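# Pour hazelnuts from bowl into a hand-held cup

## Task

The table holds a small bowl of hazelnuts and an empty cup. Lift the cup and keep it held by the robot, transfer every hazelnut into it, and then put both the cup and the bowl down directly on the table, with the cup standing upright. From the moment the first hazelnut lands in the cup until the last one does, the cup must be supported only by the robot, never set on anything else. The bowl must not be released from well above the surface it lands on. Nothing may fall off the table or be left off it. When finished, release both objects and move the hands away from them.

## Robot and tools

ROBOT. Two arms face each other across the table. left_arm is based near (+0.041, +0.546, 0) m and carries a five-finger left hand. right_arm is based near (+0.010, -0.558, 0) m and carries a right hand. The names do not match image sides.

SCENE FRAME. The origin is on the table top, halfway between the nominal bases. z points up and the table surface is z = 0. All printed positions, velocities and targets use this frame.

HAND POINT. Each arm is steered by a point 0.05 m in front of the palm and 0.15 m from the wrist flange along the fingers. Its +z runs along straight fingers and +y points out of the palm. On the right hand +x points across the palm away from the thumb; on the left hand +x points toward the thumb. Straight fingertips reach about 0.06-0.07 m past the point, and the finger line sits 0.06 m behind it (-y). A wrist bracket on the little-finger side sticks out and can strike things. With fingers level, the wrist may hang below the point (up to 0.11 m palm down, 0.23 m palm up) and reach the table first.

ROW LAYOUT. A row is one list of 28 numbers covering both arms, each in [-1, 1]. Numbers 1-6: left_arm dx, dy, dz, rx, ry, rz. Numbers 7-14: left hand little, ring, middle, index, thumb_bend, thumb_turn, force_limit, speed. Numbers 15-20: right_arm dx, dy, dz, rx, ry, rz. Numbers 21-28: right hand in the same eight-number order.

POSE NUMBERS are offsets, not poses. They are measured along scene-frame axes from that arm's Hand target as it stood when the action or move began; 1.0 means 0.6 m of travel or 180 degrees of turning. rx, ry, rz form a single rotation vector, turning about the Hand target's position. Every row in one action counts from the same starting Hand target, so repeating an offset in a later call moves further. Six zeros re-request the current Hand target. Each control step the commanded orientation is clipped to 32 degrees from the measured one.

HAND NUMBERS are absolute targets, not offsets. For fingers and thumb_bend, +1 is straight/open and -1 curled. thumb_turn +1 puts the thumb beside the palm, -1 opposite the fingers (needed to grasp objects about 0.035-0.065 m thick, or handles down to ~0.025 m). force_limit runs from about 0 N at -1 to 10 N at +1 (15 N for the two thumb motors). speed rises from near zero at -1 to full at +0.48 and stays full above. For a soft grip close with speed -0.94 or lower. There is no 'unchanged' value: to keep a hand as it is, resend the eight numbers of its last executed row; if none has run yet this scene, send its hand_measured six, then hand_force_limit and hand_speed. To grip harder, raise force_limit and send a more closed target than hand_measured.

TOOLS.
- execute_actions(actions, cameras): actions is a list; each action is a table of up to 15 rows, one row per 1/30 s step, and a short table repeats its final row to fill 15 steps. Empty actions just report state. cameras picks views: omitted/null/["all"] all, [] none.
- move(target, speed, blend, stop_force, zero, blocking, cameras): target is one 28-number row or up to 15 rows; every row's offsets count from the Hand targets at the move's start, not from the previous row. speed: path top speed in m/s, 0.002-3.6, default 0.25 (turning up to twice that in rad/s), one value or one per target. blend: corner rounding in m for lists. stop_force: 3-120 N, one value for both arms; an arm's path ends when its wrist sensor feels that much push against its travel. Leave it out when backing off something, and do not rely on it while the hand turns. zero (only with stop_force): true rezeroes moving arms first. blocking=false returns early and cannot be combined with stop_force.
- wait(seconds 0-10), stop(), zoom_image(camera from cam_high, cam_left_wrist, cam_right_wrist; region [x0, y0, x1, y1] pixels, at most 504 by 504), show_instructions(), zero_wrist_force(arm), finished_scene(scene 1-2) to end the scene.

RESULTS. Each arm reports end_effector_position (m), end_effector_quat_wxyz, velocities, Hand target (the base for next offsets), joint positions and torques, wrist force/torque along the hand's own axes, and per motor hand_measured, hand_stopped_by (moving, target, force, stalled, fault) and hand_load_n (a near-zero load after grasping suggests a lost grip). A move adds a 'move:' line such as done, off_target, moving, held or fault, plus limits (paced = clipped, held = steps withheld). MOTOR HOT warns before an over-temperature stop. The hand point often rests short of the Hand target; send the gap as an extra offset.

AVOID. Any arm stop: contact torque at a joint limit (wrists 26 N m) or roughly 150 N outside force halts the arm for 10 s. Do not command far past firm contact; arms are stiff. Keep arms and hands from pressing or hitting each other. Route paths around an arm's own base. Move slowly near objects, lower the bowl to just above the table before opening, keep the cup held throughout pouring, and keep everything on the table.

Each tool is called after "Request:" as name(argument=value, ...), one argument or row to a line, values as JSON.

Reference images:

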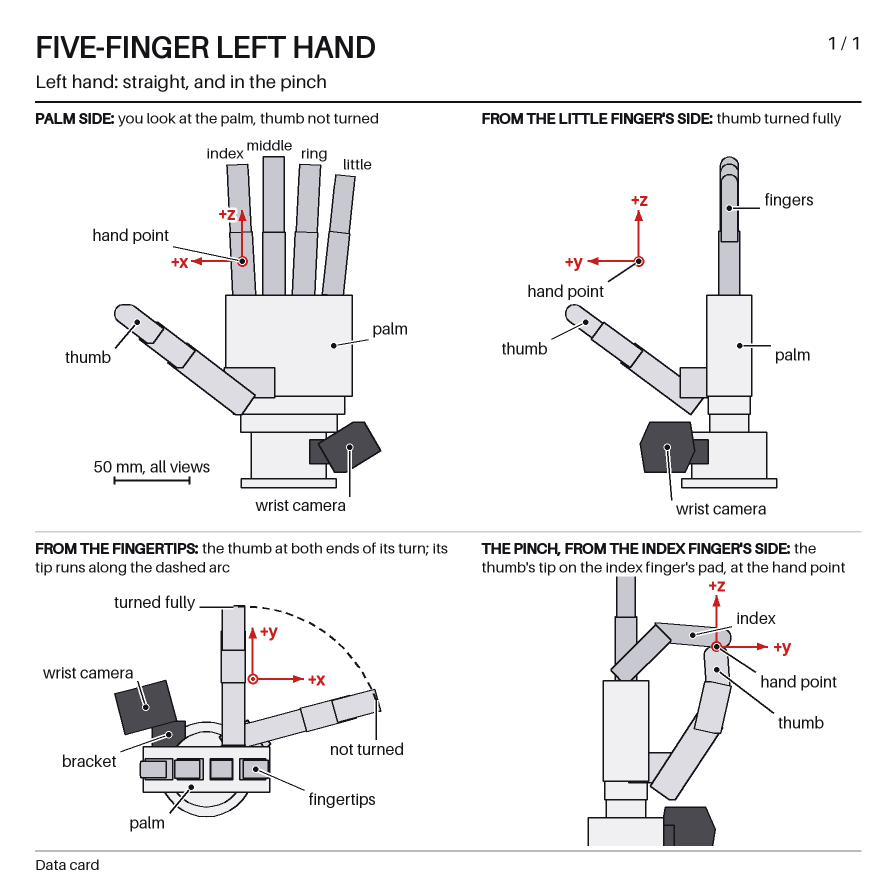

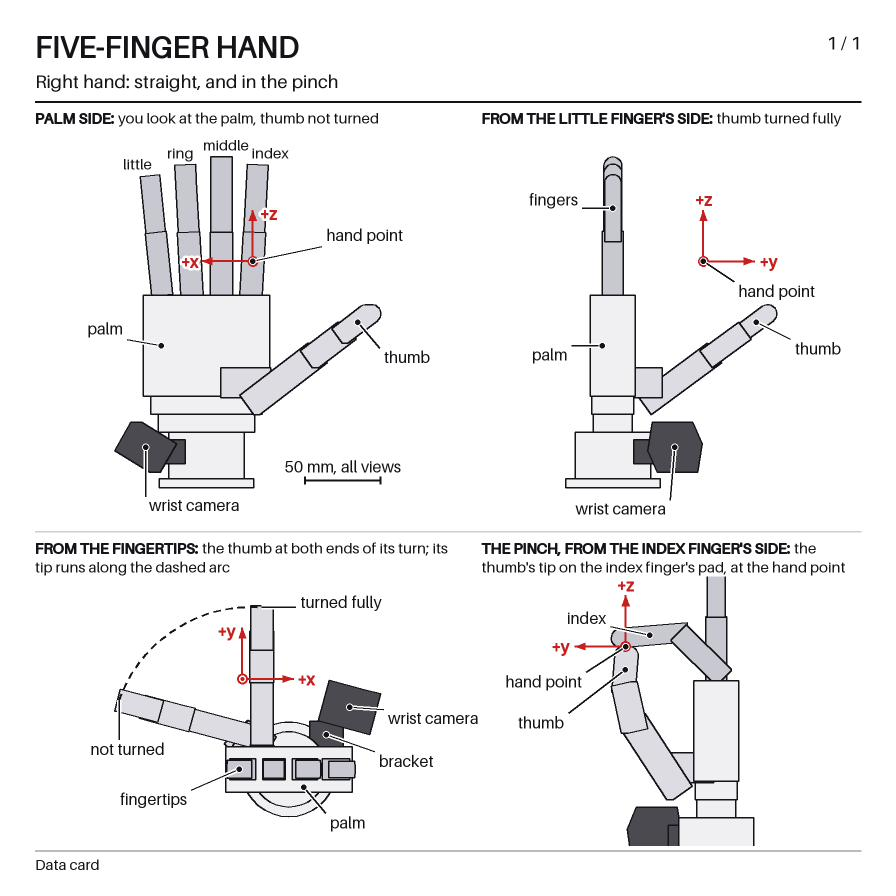

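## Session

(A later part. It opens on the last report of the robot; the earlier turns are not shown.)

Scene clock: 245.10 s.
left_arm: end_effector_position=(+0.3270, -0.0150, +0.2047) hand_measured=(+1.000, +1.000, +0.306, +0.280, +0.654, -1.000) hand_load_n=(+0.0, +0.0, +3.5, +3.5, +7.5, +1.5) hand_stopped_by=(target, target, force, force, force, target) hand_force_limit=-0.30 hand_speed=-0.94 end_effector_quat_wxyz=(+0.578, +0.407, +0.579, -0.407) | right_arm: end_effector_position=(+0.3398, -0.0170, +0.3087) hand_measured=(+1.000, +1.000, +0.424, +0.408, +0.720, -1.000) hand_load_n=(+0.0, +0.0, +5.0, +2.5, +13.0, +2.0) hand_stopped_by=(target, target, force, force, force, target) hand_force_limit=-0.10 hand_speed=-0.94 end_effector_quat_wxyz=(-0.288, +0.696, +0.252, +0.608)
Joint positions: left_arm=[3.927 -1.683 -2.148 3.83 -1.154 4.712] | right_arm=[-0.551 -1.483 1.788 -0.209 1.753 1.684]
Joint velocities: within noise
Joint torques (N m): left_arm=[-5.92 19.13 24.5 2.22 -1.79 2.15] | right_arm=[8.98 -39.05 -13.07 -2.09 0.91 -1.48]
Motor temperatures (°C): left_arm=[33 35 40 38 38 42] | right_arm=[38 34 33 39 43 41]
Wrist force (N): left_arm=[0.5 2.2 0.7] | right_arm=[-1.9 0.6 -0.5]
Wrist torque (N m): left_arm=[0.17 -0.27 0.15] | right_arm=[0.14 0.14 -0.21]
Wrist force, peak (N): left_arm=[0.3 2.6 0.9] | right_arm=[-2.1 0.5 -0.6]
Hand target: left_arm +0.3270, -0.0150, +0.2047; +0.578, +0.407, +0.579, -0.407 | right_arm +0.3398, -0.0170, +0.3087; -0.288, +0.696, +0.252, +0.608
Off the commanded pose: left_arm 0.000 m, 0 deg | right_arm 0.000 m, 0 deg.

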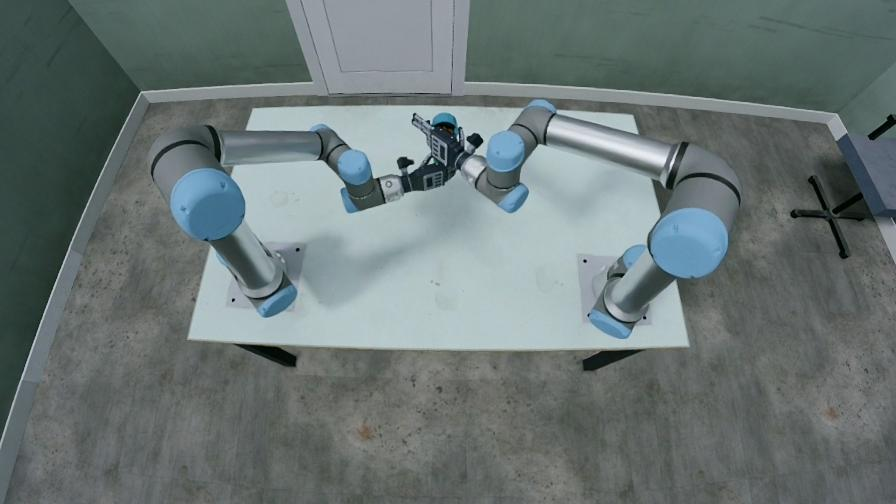

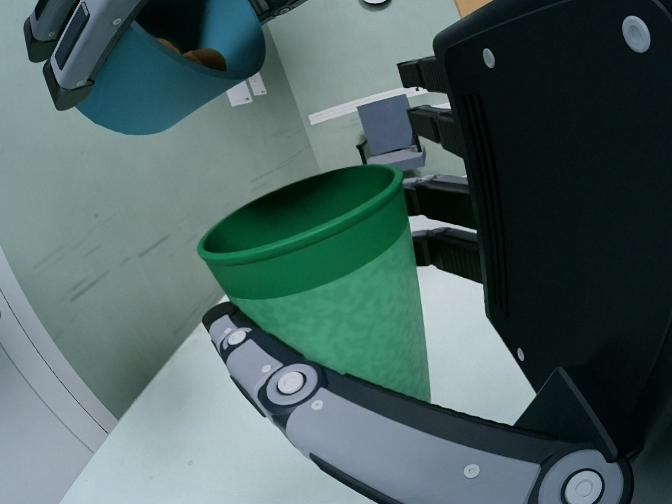

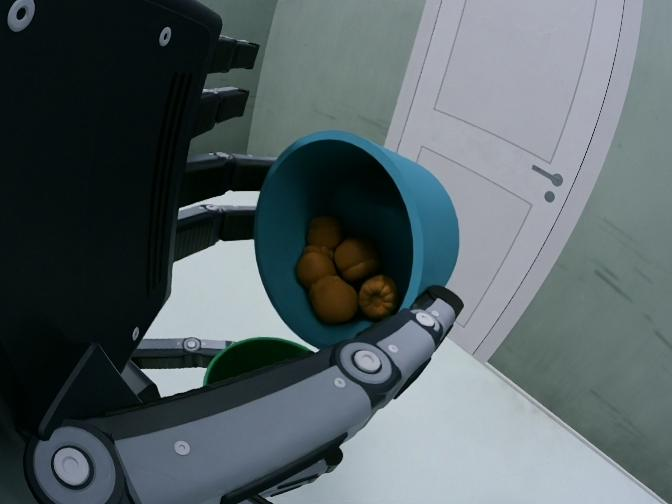

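Request:
move(
  target=[0,0,0,0,0,0,1,1,-0.6,-0.6,-0.7,-1,-0.3,-0.94,-0.004,0,0,0,-0.035,0,1,1,-0.5,-0.5,-0.5,-1,-0.1,-0.94],
  speed=0.015,
)

Request:
zoom_image(
  camera="cam_high",
  region=[330, 90, 560, 260],
)

Scene clock: 251.90 s.
left_arm: end_effector_position=(+0.3270, -0.0150, +0.2047) hand_measured=(+1.000, +1.000, +0.306, +0.280, +0.654, -1.000) hand_load_n=(+0.0, +0.0, +3.5, +3.0, +7.0, +1.0) hand_stopped_by=(target, target, force, force, force, target) hand_force_limit=-0.30 hand_speed=-0.94 end_effector_quat_wxyz=(+0.578, +0.407, +0.579, -0.407) | right_arm: end_effector_position=(+0.3374, -0.0170, +0.3087) hand_measured=(+1.000, +1.000, +0.424, +0.408, +0.720, -1.000) hand_load_n=(+0.0, +0.0, +5.0, +2.5, +12.5, +1.5) hand_stopped_by=(target, target, force, force, force, target) hand_force_limit=-0.10 hand_speed=-0.94 end_effector_quat_wxyz=(-0.274, +0.661, +0.267, +0.645)
Joint positions: left_arm=[3.927 -1.683 -2.148 3.83 -1.154 4.712] | right_arm=[-0.535 -1.487 1.856 -0.351 1.774 1.592]
Joint velocities: within noise
Joint torques (N m): left_arm=[-5.71 19.56 24.11 3.05 -1.65 2.11] | right_arm=[9.26 -39.46 -10.91 -2.38 1.29 -1.46]
Motor temperatures (°C): left_arm=[32 35 40 38 38 42] | right_arm=[38 34 33 39 43 41]
Wrist force (N): left_arm=[0.6 2.2 0.7] | right_arm=[-1.8 0.3 -0.6]
Wrist torque (N m): left_arm=[0.18 -0.28 0.16] | right_arm=[0.11 0.12 -0.21]
Wrist force, peak (N): left_arm=[0.7 2.6 0.7] | right_arm=[-2.0 0.3 -0.9]
Hand target: left_arm +0.3270, -0.0150, +0.2047; +0.578, +0.407, +0.579, -0.407 | right_arm +0.3374, -0.0170, +0.3087; -0.274, +0.661, +0.267, +0.645
Off the commanded pose: left_arm 0.000 m, 0 deg | right_arm 0.000 m, 0 deg.
move: done

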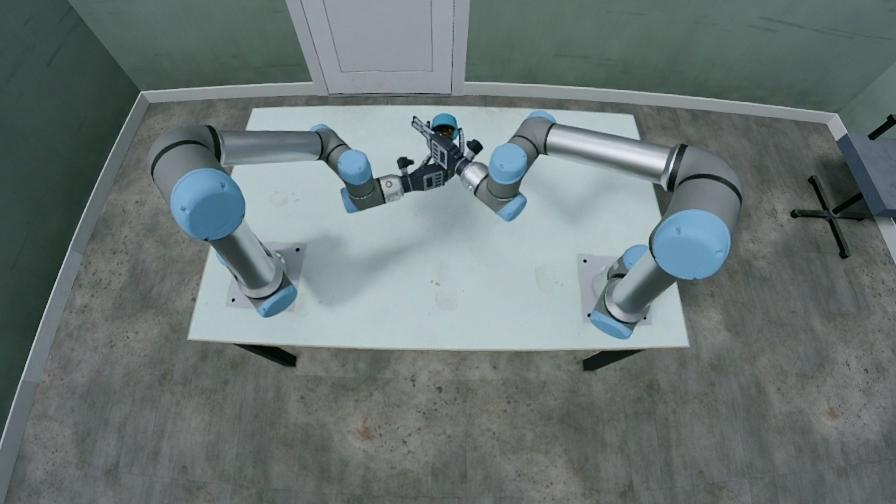

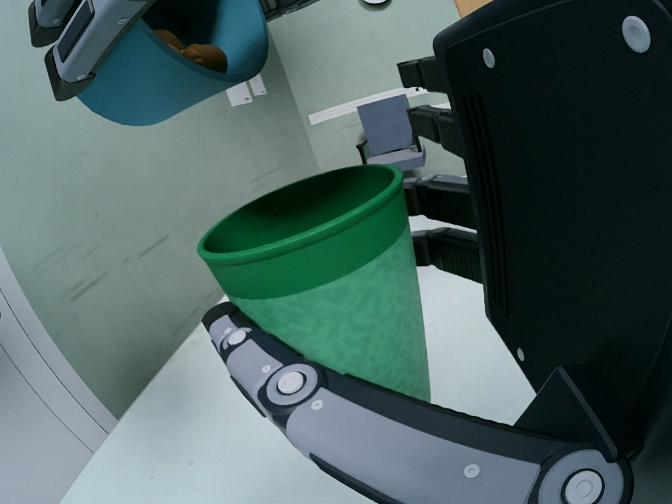

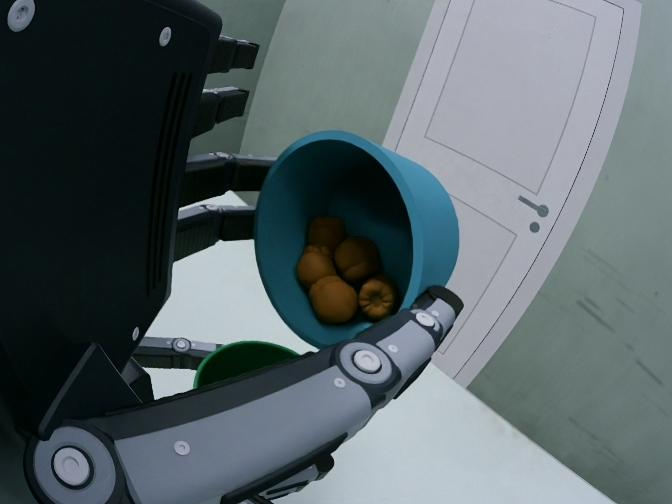

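Scaled by 2.191 from the camera's 896x504 image, which has a finer 1280x720 frame.

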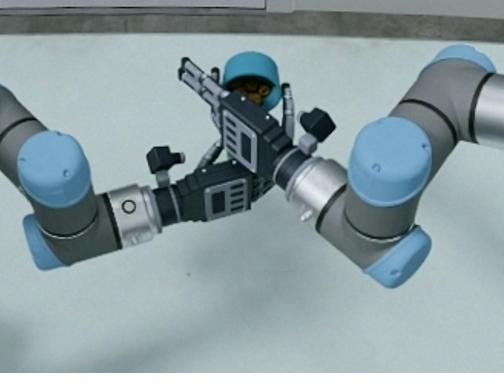

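Request:
move(
  target=[0,0,0,0,0,0,1,1,-0.6,-0.6,-0.7,-1,-0.3,-0.94,-0.004,0,0,0,-0.03,0,1,1,-0.5,-0.5,-0.5,-1,-0.1,-0.94],
  speed=0.015,
  cameras=["cam_right_wrist"],
)

Request:
move(
  target=[0,0,0,0,0,0,1,1,-0.6,-0.6,-0.7,-1,-0.3,-0.94,-0.004,0,0,0,-0.03,0,1,1,-0.5,-0.5,-0.5,-1,-0.1,-0.94],
  speed=0.015,
)

Request:
zoom_image(
  camera="cam_high",
  region=[330, 90, 560, 260],
)

Scene clock: 258.53 s.
left_arm: end_effector_position=(+0.3270, -0.0150, +0.2047) hand_measured=(+1.000, +1.000, +0.306, +0.280, +0.654, -1.000) hand_load_n=(+0.0, +0.0, +3.5, +3.5, +7.0, +1.0) hand_stopped_by=(target, target, force, force, force, target) hand_force_limit=-0.30 hand_speed=-0.94 end_effector_quat_wxyz=(+0.578, +0.407, +0.579, -0.407) | right_arm: end_effector_position=(+0.3350, -0.0170, +0.3087) hand_measured=(+1.000, +1.000, +0.424, +0.408, +0.720, -1.000) hand_load_n=(+0.0, +0.0, +5.0, +2.5, +13.0, +2.0) hand_stopped_by=(target, target, force, force, force, target) hand_force_limit=-0.10 hand_speed=-0.94 end_effector_quat_wxyz=(-0.261, +0.630, +0.280, +0.676)
Joint positions: left_arm=[3.927 -1.683 -2.148 3.83 -1.154 4.712] | right_arm=[-0.525 -1.486 1.912 -0.476 1.783 1.511]
Joint velocities: within noise
Joint torques (N m): left_arm=[-4.59 19.77 23.95 2.96 -1.55 2.09] | right_arm=[9.07 -11.98 -10.07 -2.76 1.18 -1.3]
Motor temperatures (°C): left_arm=[32 35 40 38 38 42] | right_arm=[38 34 33 39 43 41]
Wrist force (N): left_arm=[0.4 2.4 0.6] | right_arm=[-1.8 0.0 -0.7]
Wrist torque (N m): left_arm=[0.22 -0.23 0.13] | right_arm=[0.07 0.12 -0.20]
Wrist force, peak (N): left_arm=[0.5 2.6 0.8] | right_arm=[-2.1 0.3 -0.7]
Hand target: left_arm +0.3270, -0.0150, +0.2047; +0.578, +0.407, +0.579, -0.407 | right_arm +0.3350, -0.0170, +0.3087; -0.261, +0.630, +0.280, +0.676
Off the commanded pose: left_arm 0.000 m, 0 deg | right_arm 0.000 m, 0 deg.
move: done
Images, in order (width x height): cam_right_wrist 672x504.

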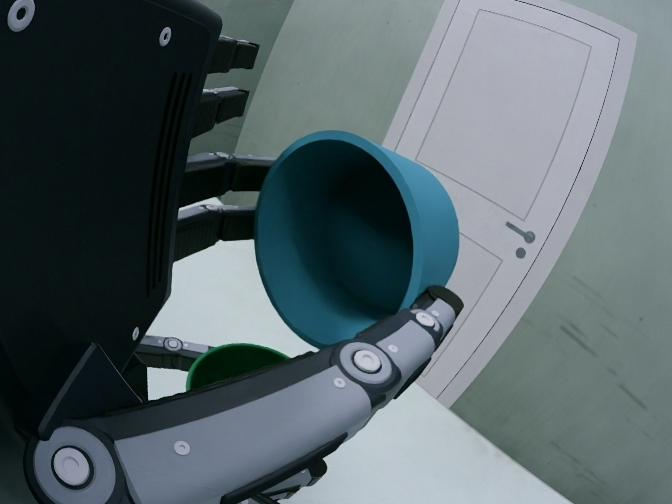

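Scene clock: 262.03 s.
left_arm: end_effector_position=(+0.3270, -0.0150, +0.2047) hand_measured=(+1.000, +1.000, +0.306, +0.280, +0.654, -1.000) hand_load_n=(+0.0, +0.0, +3.5, +3.0, +7.5, +1.5) hand_stopped_by=(target, target, force, force, force, target) hand_force_limit=-0.30 hand_speed=-0.94 end_effector_quat_wxyz=(+0.578, +0.407, +0.579, -0.407) | right_arm: end_effector_position=(+0.3326, -0.0170, +0.3087) hand_measured=(+1.000, +1.000, +0.424, +0.408, +0.720, -1.000) hand_load_n=(+0.0, +0.0, +5.0, +2.5, +13.0, +1.5) hand_stopped_by=(target, target, force, force, force, target) hand_force_limit=-0.10 hand_speed=-0.94 end_effector_quat_wxyz=(-0.248, +0.598, +0.292, +0.705)
Joint positions: left_arm=[3.927 -1.683 -2.148 3.83 -1.154 4.712] | right_arm=[-0.519 -1.479 1.965 -0.605 1.782 1.43]
Joint velocities: within noise
Joint torques (N m): left_arm=[-4.42 20.72 23.71 2.86 -1.41 2.14] | right_arm=[8.91 -11.8 -10.16 -3.59 -1.36 -1.82]
Motor temperatures (°C): left_arm=[32 35 40 38 38 42] | right_arm=[38 34 33 39 43 41]
Wrist force (N): left_arm=[0.8 2.3 0.7] | right_arm=[-1.7 -0.1 -0.7]
Wrist torque (N m): left_arm=[0.19 -0.29 0.16] | right_arm=[0.06 0.11 -0.20]
Wrist force, peak (N): left_arm=[0.8 2.6 0.7] | right_arm=[-2.0 0.1 -0.4]
Hand target: left_arm +0.3270, -0.0150, +0.2047; +0.578, +0.407, +0.579, -0.407 | right_arm +0.3326, -0.0170, +0.3087; -0.248, +0.598, +0.292, +0.705
Off the commanded pose: left_arm 0.000 m, 0 deg | right_arm 0.000 m, 0 deg.
move: done

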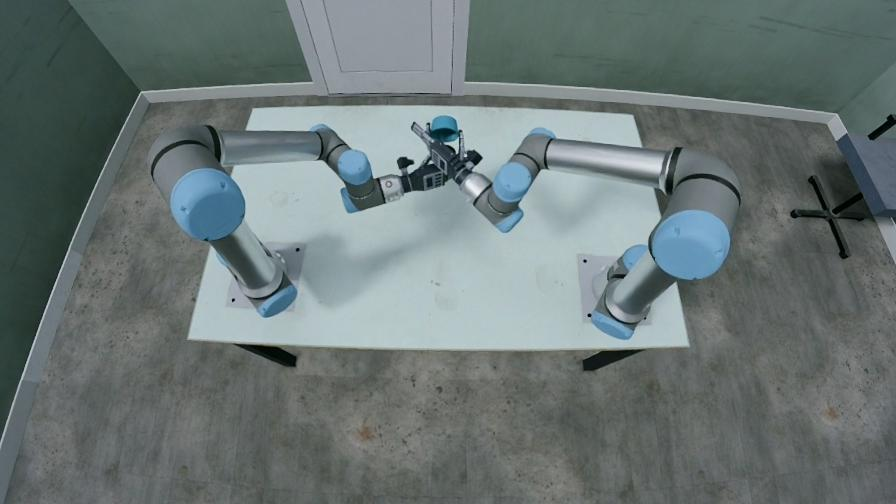

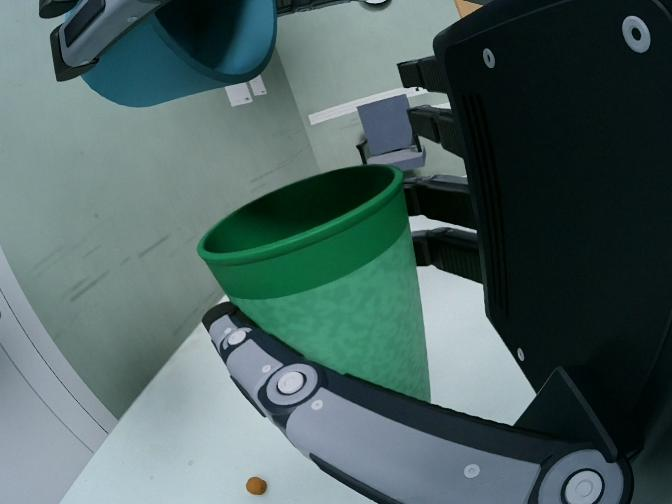

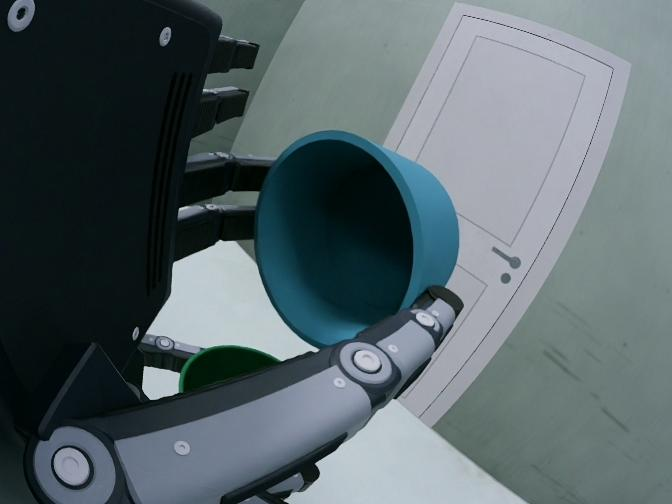

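Scaled by 2.191 from the camera's 896x504 image, which has a finer 1280x720 frame.

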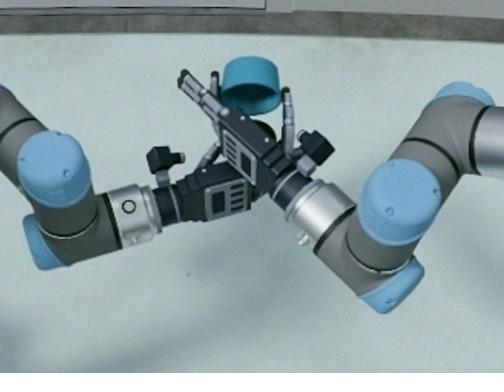

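Request:
move(
  target=[
    [0,0,0,0,0,0,1,1,-0.6,-0.6,-0.7,-1,-0.3,-0.94,0.05,-0.03,0.06,0,0.12,0,1,1,-0.5,-0.5,-0.5,-1,-0.1,-0.94],
    [0,0,0,0,0,0,1,1,-0.6,-0.6,-0.7,-1,-0.3,-0.94,0.1,-0.25,0.06,0,0.5517,0,1,1,-0.5,-0.5,-0.5,-1,-0.1,-0.94],
  ],
  speed=0.12,
  blend=0.02,
)

Request:
zoom_image(
  camera="cam_high",
  region=[330, 90, 560, 260],
)

Scene clock: 275.13 s.
left_arm: end_effector_position=(+0.3270, -0.0150, +0.2047) hand_measured=(+1.000, +1.000, +0.306, +0.280, +0.654, -1.000) hand_load_n=(+0.0, +0.0, +3.5, +3.5, +7.0, +1.0) hand_stopped_by=(target, target, force, force, force, target) hand_force_limit=-0.30 hand_speed=-0.94 end_effector_quat_wxyz=(+0.578, +0.407, +0.579, -0.407) | right_arm: end_effector_position=(+0.3926, -0.1670, +0.3447) hand_measured=(+1.000, +1.000, +0.424, +0.408, +0.720, -1.000) hand_load_n=(+0.0, +0.0, +5.0, +2.5, +13.0, +1.0) hand_stopped_by=(target, target, force, force, force, target) hand_force_limit=-0.10 hand_speed=-0.94 end_effector_quat_wxyz=(-0.383, +0.924, +0.000, +0.001)
Joint positions: left_arm=[3.927 -1.683 -2.148 3.83 -1.154 4.712] | right_arm=[-1.244 -1.15 1.047 1.404 0.824 1.956]
Joint velocities: within noise
Joint torques (N m): left_arm=[-4.63 22.05 23.72 2.48 -1.32 2.04] | right_arm=[-12.93 -26.14 -32.12 4.19 -2.28 -1.36]
Motor temperatures (°C): left_arm=[32 35 40 38 38 42] | right_arm=[38 34 33 39 43 41]
Wrist force (N): left_arm=[0.6 2.2 0.9] | right_arm=[-0.2 0.7 -0.2]
Wrist torque (N m): left_arm=[0.18 -0.25 0.14] | right_arm=[-0.01 0.07 -0.07]
Wrist force, peak (N): left_arm=[0.5 2.6 0.7] | right_arm=[-1.9 0.4 -0.9]
Hand target: left_arm +0.3270, -0.0150, +0.2047; +0.578, +0.407, +0.579, -0.407 | right_arm +0.3926, -0.1670, +0.3447; -0.383, +0.924, +0.000, +0.001
Off the commanded pose: left_arm 0.000 m, 0 deg | right_arm 0.000 m, 0 deg.
move: done

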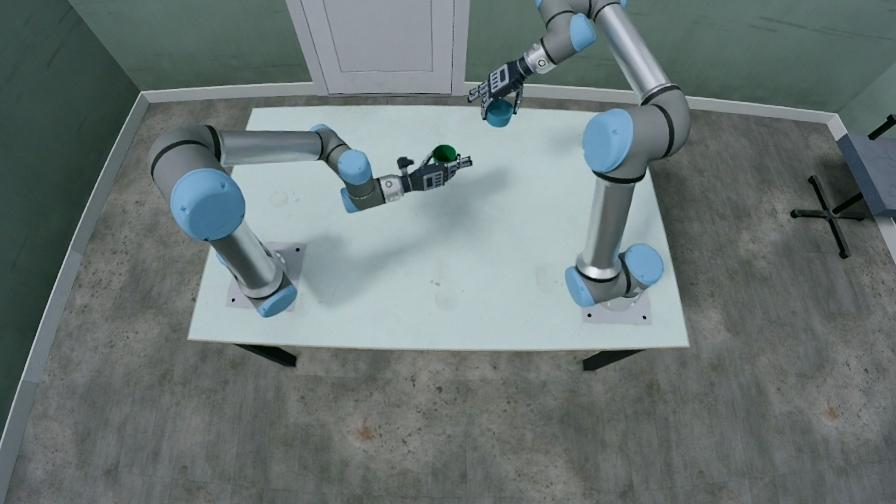

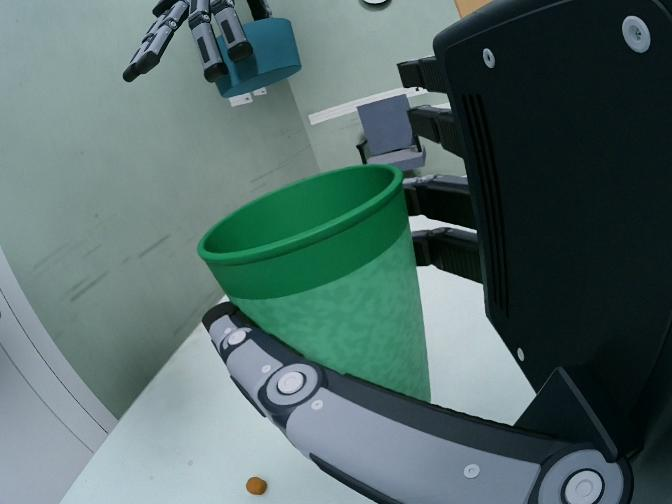

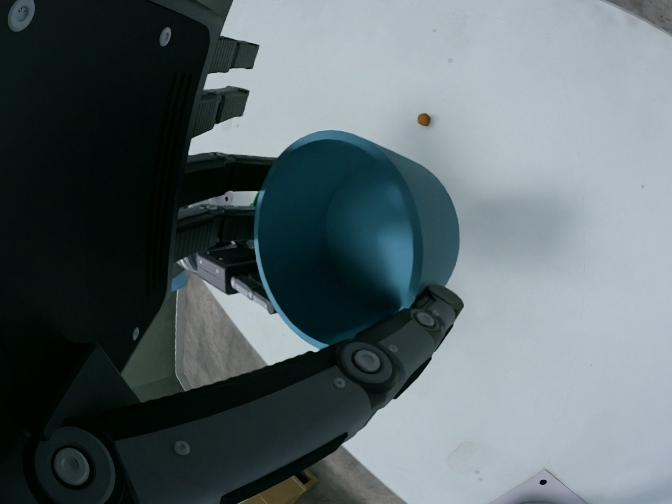

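Scaled by 2.191 from the camera's 896x504 image, which has a finer 1280x720 frame.

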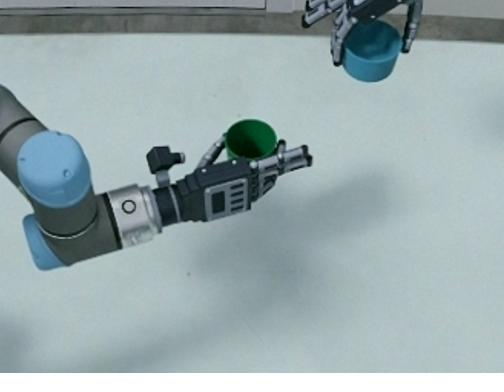

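Request:
move(
  target=[
    [0,0,0,0,0,0,1,1,-0.6,-0.6,-0.7,-1,-0.3,-0.94,-0.1377,-0.055,-0.1,0,0,0,1,1,-0.5,-0.5,-0.5,-1,-0.1,-0.94],
    [0,0,0,0,0,0,1,1,-0.6,-0.6,-0.7,-1,-0.3,-0.94,-0.1377,-0.055,-0.44,0,0,0,1,1,-0.5,-0.5,-0.5,-1,-0.1,-0.94],
  ],
  speed=0.1,
  blend=0.03,
)

Request:
zoom_image(
  camera="cam_high",
  region=[330, 90, 560, 260],
)

Scene clock: 284.37 s.
left_arm: end_effector_position=(+0.3270, -0.0150, +0.2047) hand_measured=(+1.000, +1.000, +0.306, +0.280, +0.654, -1.000) hand_load_n=(+0.0, +0.0, +3.5, +3.0, +7.5, +1.5) hand_stopped_by=(target, target, force, force, force, target) hand_force_limit=-0.30 hand_speed=-0.94 end_effector_quat_wxyz=(+0.578, +0.407, +0.579, -0.407) | right_arm: end_effector_position=(+0.3100, -0.2000, +0.0808) hand_measured=(+1.000, +1.000, +0.424, +0.408, +0.720, -1.000) hand_load_n=(+0.0, -0.5, +5.0, +2.5, +13.0, +1.0) hand_stopped_by=(target, target, force, force, force, target) hand_force_limit=-0.10 hand_speed=-0.94 end_effector_quat_wxyz=(-0.383, +0.924, +0.000, +0.001)
Joint positions: left_arm=[3.927 -1.683 -2.148 3.83 -1.154 4.712] | right_arm=[-1.268 -1.193 1.828 0.687 0.818 1.925]
Joint velocities: within noise
Joint torques (N m): left_arm=[-3.88 21.61 23.5 2.27 -1.27 1.92] | right_arm=[8.57 -19.27 -5.78 0.99 -1.63 1.62]
Motor temperatures (°C): left_arm=[32 35 40 38 38 42] | right_arm=[38 34 33 39 43 41]
Wrist force (N): left_arm=[0.8 2.1 0.6] | right_arm=[-0.4 0.7 0.2]
Wrist torque (N m): left_arm=[0.18 -0.30 0.16] | right_arm=[-0.02 0.10 -0.09]
Wrist force, peak (N): left_arm=[0.8 2.5 0.9] | right_arm=[-0.7 1.1 0.5]
Hand target: left_arm +0.3270, -0.0150, +0.2047; +0.578, +0.407, +0.579, -0.407 | right_arm +0.3100, -0.2000, +0.0807; -0.383, +0.924, +0.000, +0.001
Off the commanded pose: left_arm 0.000 m, 0 deg | right_arm 0.000 m, 0 deg.
move: done

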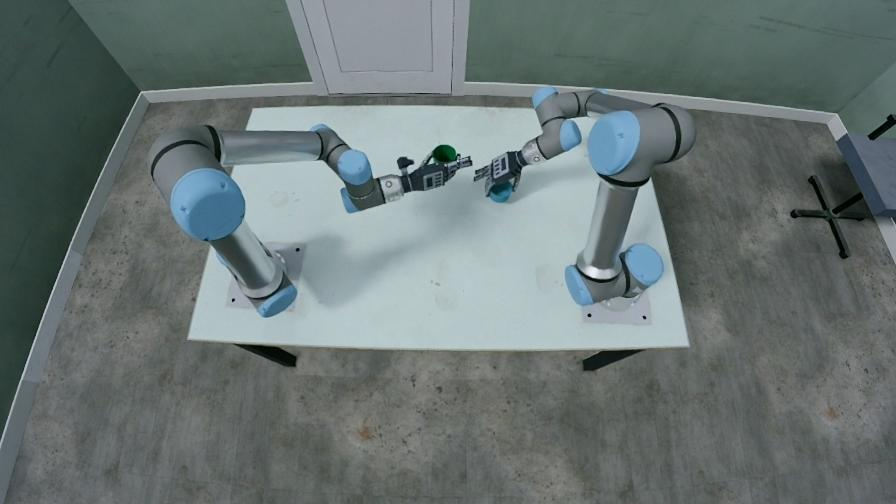

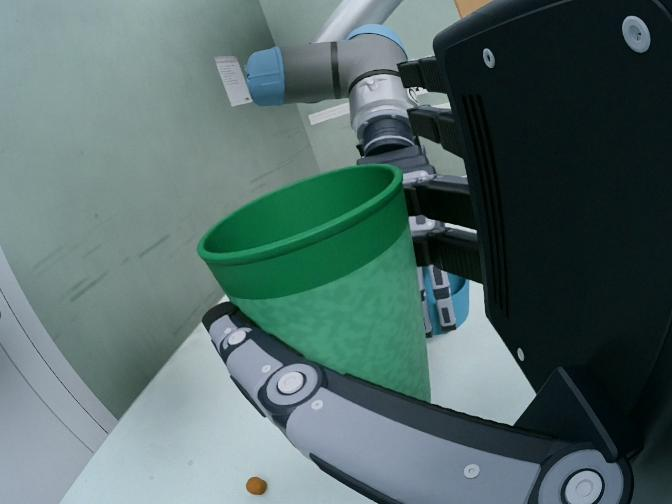

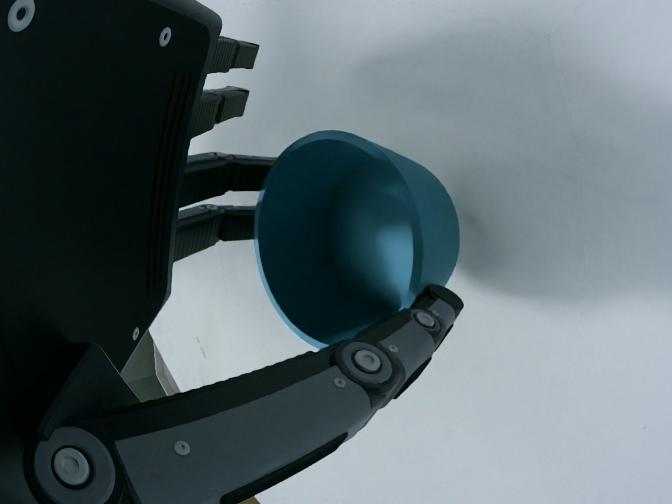

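Scaled by 2.191 from the camera's 896x504 image, which has a finer 1280x720 frame.

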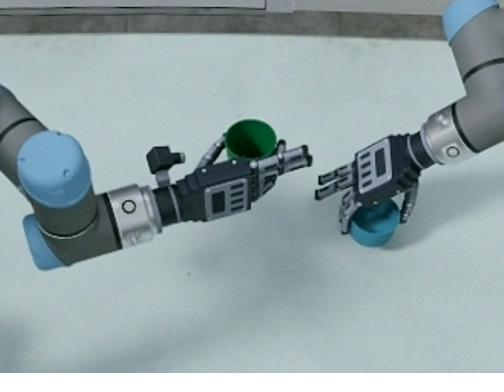

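Request:
move(
  target=[0,0,0,0,0,0,1,1,-0.6,-0.6,-0.7,-1,-0.3,-0.94,-0.13,-0.05,0,0,0,0,1,1,-0.5,-0.5,-0.5,-1,-0.1,-0.94],
  speed=0.1,
  cameras=["cam_high"],
)

Request:
move(
  target=[0,0,0,0,0,0,1,1,-0.6,-0.6,-0.7,-1,-0.3,-0.94,0,0,-0.08,0,0,0,1,1,-0.5,-0.5,-0.5,-1,-0.1,-0.94],
  speed=0.015,
  stop_force=3,
)

Scene clock: 291.13 s.
left_arm: end_effector_position=(+0.3270, -0.0150, +0.2047) hand_measured=(+1.000, +1.000, +0.306, +0.280, +0.654, -1.000) hand_load_n=(+0.0, +0.0, +3.5, +3.0, +7.5, +1.0) hand_stopped_by=(target, target, force, force, force, target) hand_force_limit=-0.30 hand_speed=-0.94 end_effector_quat_wxyz=(+0.578, +0.407, +0.579, -0.407) | right_arm: end_effector_position=(+0.2321, -0.2300, +0.0807) hand_measured=(+1.000, +1.000, +0.424, +0.408, +0.720, -1.000) hand_load_n=(+0.0, +0.0, +5.0, +2.5, +13.0, +1.0) hand_stopped_by=(target, target, force, force, force, target) hand_force_limit=-0.10 hand_speed=-0.94 end_effector_quat_wxyz=(-0.383, +0.924, +0.000, +0.001)
Joint positions: left_arm=[3.927 -1.683 -2.148 3.83 -1.154 4.712] | right_arm=[-1.3 -1.359 2.071 0.64 0.811 1.882]
Joint velocities: within noise
Joint torques (N m): left_arm=[-3.93 21.87 23.12 1.98 -1.17 1.94] | right_arm=[-12.91 -38.97 -4.49 1.1 -2.33 -1.38]
Motor temperatures (°C): left_arm=[32 35 40 38 38 42] | right_arm=[38 34 33 39 43 41]
Wrist force (N): left_arm=[0.7 2.5 0.6] | right_arm=[-0.2 0.5 -0.2]
Wrist torque (N m): left_arm=[0.23 -0.29 0.14] | right_arm=[-0.01 0.08 -0.10]
Wrist force, peak (N): left_arm=[0.7 2.6 0.6] | right_arm=[-0.6 1.1 0.1]
Hand target: left_arm +0.3270, -0.0150, +0.2047; +0.578, +0.407, +0.579, -0.407 | right_arm +0.2320, -0.2300, +0.0807; -0.383, +0.924, +0.000, +0.001
Off the commanded pose: left_arm 0.000 m, 0 deg | right_arm 0.000 m, 0 deg.
move: done
Images, in order (width x height): cam_high 896x504.

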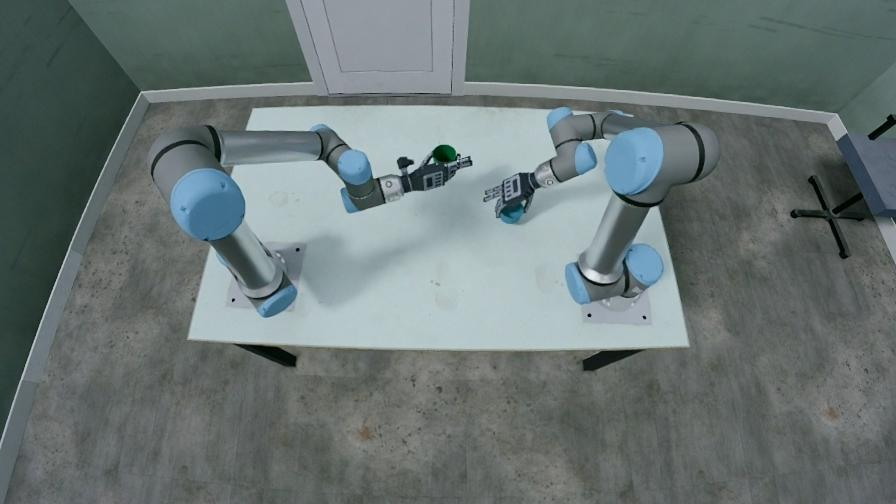

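Scene clock: 295.20 s.
left_arm: end_effector_position=(+0.3270, -0.0150, +0.2047) hand_measured=(+1.000, +1.000, +0.306, +0.280, +0.654, -1.000) hand_load_n=(+0.0, +0.0, +3.5, +3.0, +7.0, +1.5) hand_stopped_by=(target, target, force, force, force, target) hand_force_limit=-0.30 hand_speed=-0.94 end_effector_quat_wxyz=(+0.578, +0.407, +0.579, -0.407) | right_arm: end_effector_position=(+0.2320, -0.2300, +0.0378) hand_measured=(+1.000, +1.000, +0.424, +0.408, +0.720, -1.000) hand_load_n=(+0.0, +0.0, +5.0, +2.5, +12.5, +1.0) hand_stopped_by=(target, target, force, force, force, target) hand_force_limit=-0.10 hand_speed=-0.94 end_effector_quat_wxyz=(-0.383, +0.924, +0.000, +0.001)
Joint positions: left_arm=[3.927 -1.683 -2.148 3.83 -1.154 4.712] | right_arm=[-1.3 -1.278 2.112 0.518 0.811 1.882]
Joint velocities: within noise
Joint torques (N m): left_arm=[-3.07 22.66 22.36 1.79 -1.11 1.98] | right_arm=[-5.56 -38.79 -24.23 3.96 0.2 0.01]
Motor temperatures (°C): left_arm=[32 35 40 38 38 42] | right_arm=[38 34 33 39 43 41]
Wrist force (N): left_arm=[0.7 2.3 0.7] | right_arm=[-0.8 0.8 0.0]
Wrist torque (N m): left_arm=[0.19 -0.28 0.15] | right_arm=[0.00 0.16 -0.13]
Wrist force, peak (N): left_arm=[0.8 2.5 0.8] | right_arm=[-0.7 -6.2 -7.0]
Hand target: left_arm +0.3270, -0.0150, +0.2047; +0.578, +0.407, +0.579, -0.407 | right_arm +0.2320, -0.2300, +0.0378; -0.383, +0.924, +0.000, +0.001 (not the last commanded pose)
Off the commanded pose: left_arm 0.000 m, 0 deg | right_arm 0.005 m, 0 deg.
move: contact (right_arm)

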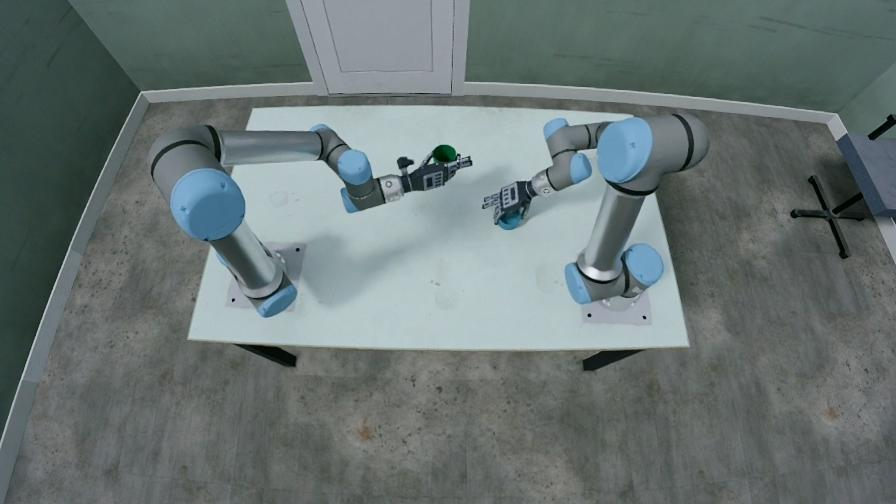

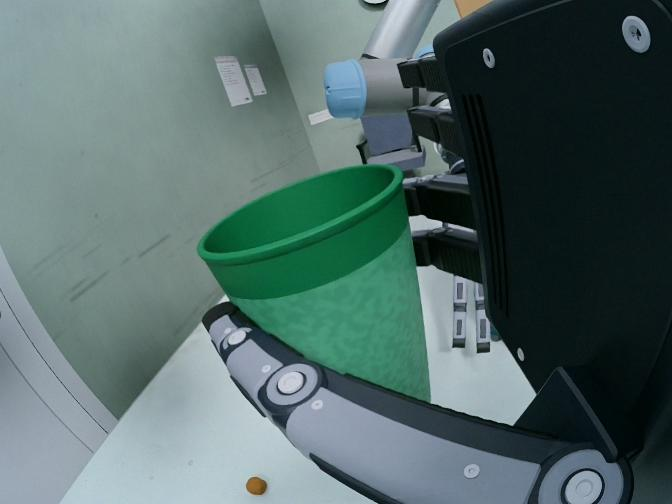

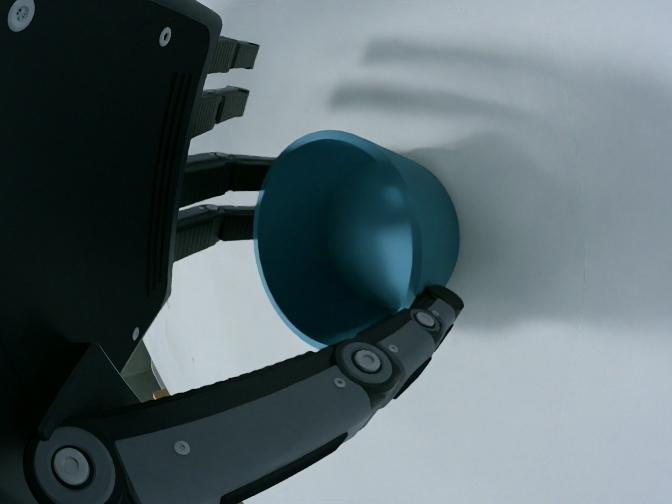

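Release, raise, and move the left arm aside (+y, a bit +z) to reveal the nut.

Request:
move(
  target=[0,0,0,0,0,0,1,1,-0.6,-0.6,-0.7,-1,-0.3,-0.94,0,0,0,0,0,0,1,1,0.9,0.9,1,-1,-0.1,-0.85],
  speed=0.05,
  cameras=[],
)

Request:
move(
  target=[0,0.25,0.03,0,0,0,1,1,-0.6,-0.6,-0.7,-1,-0.3,-0.94,0,0,0.3,0,0,0,1,1,0.9,0.9,1,-1,-0.1,-0.85],
  speed=0.08,
)

Request:
zoom_image(
  camera="cam_high",
  region=[350, 90, 550, 240],
)

Scene clock: 302.00 s.
left_arm: end_effector_position=(+0.3270, -0.0150, +0.2047) hand_measured=(+1.000, +1.000, +0.306, +0.280, +0.654, -1.000) hand_load_n=(+0.0, +0.0, +3.5, +3.0, +7.5, +1.0) hand_stopped_by=(target, target, force, force, force, target) hand_force_limit=-0.30 hand_speed=-0.94 end_effector_quat_wxyz=(+0.578, +0.407, +0.579, -0.407) | right_arm: end_effector_position=(+0.2320, -0.2300, +0.0378) hand_measured=(+1.000, +1.000, +0.900, +0.900, +1.000, -1.000) hand_load_n=(+0.0, +0.0, +0.0, +0.0, +0.0, +0.0) hand_stopped_by=(target, target, target, target, target, target) hand_force_limit=-0.10 hand_speed=-0.85 end_effector_quat_wxyz=(-0.383, +0.924, +0.000, +0.001)
Joint positions: left_arm=[3.927 -1.683 -2.148 3.83 -1.154 4.712] | right_arm=[-1.3 -1.278 2.112 0.518 0.811 1.882]
Joint velocities: within noise
Joint torques (N m): left_arm=[-3.27 22.58 23.15 1.65 -0.95 1.95] | right_arm=[6.17 -38.6 -17.67 3.3 0.06 1.24]
Motor temperatures (°C): left_arm=[32 35 40 38 38 42] | right_arm=[38 34 33 39 43 41]
Wrist force (N): left_arm=[0.5 2.5 0.8] | right_arm=[-0.7 0.4 -0.3]
Wrist torque (N m): left_arm=[0.22 -0.25 0.14] | right_arm=[0.00 0.14 -0.13]
Wrist force, peak (N): left_arm=[0.7 2.6 0.8] | right_arm=[-1.0 0.9 0.2]
Hand target: left_arm +0.3270, -0.0150, +0.2047; +0.578, +0.407, +0.579, -0.407 | right_arm +0.2320, -0.2300, +0.0378; -0.383, +0.924, +0.000, +0.001
Off the commanded pose: left_arm 0.000 m, 0 deg | right_arm 0.000 m, 0 deg.
move: done
No camera images: "cameras" was empty.

Scene clock: 304.90 s.
left_arm: end_effector_position=(+0.3270, +0.1350, +0.2226) hand_measured=(+1.000, +1.000, +0.306, +0.280, +0.654, -1.000) hand_load_n=(+0.0, +0.0, +3.5, +3.0, +7.0, +1.0) hand_stopped_by=(target, target, force, force, force, target) hand_force_limit=-0.30 hand_speed=-0.94 end_effector_quat_wxyz=(+0.578, +0.407, +0.579, -0.407) | right_arm: end_effector_position=(+0.2320, -0.2300, +0.2177) hand_measured=(+1.000, +1.000, +0.900, +0.900, +1.000, -1.000) hand_load_n=(+0.0, +0.0, +0.0, -0.5, +0.0, +0.0) hand_stopped_by=(target, target, target, target, target, target) hand_force_limit=-0.10 hand_speed=-0.85 end_effector_quat_wxyz=(-0.383, +0.924, +0.000, +0.001)
Joint positions: left_arm=[4.383 -1.276 -2.448 3.723 -0.698 4.712] | right_arm=[-1.3 -1.534 1.867 1.018 0.811 1.882]
Joint velocities: within noise
Joint torques (N m): left_arm=[9.89 13.45 7.19 -0.29 2.91 1.9] | right_arm=[-13.44 -33.05 -29.81 4.04 -2.17 -1.5]
Motor temperatures (°C): left_arm=[32 35 40 38 38 42] | right_arm=[38 34 33 39 43 41]
Wrist force (N): left_arm=[0.7 2.2 0.4] | right_arm=[-0.5 -0.3 -0.3]
Wrist torque (N m): left_arm=[0.20 -0.30 0.15] | right_arm=[-0.09 0.11 -0.11]
Wrist force, peak (N): left_arm=[1.0 2.6 0.9] | right_arm=[-0.6 -0.4 -1.1]
Hand target: left_arm +0.3270, +0.1350, +0.2227; +0.578, +0.407, +0.579, -0.407 | right_arm +0.2320, -0.2300, +0.2178; -0.383, +0.924, +0.000, +0.001
Off the commanded pose: left_arm 0.000 m, 0 deg | right_arm 0.000 m, 0 deg.
move: done

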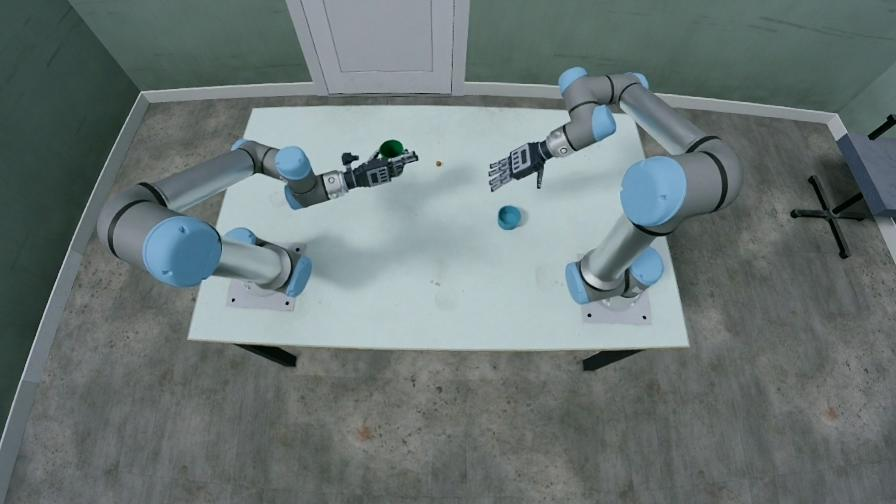

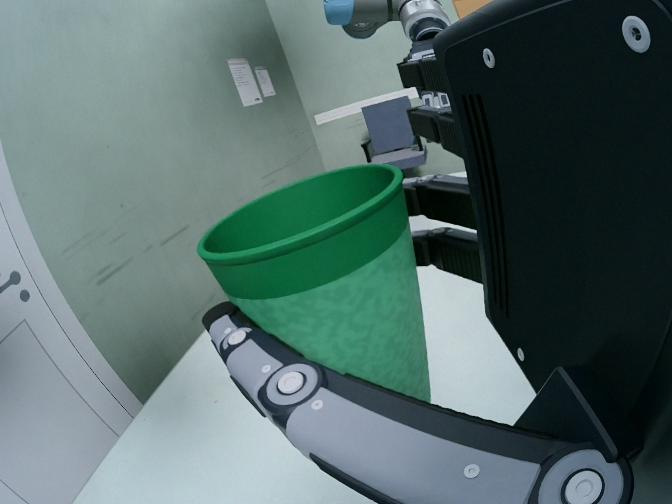

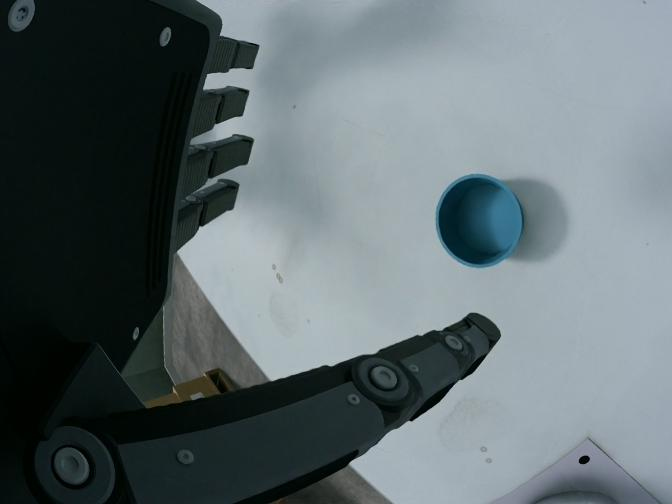

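Scaled by 2.520 from the camera's 896x504 image, which has a finer 1280x720 frame.

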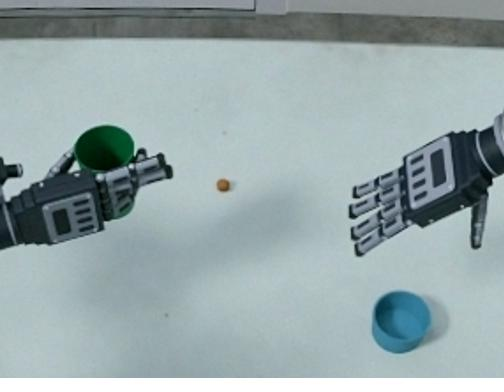

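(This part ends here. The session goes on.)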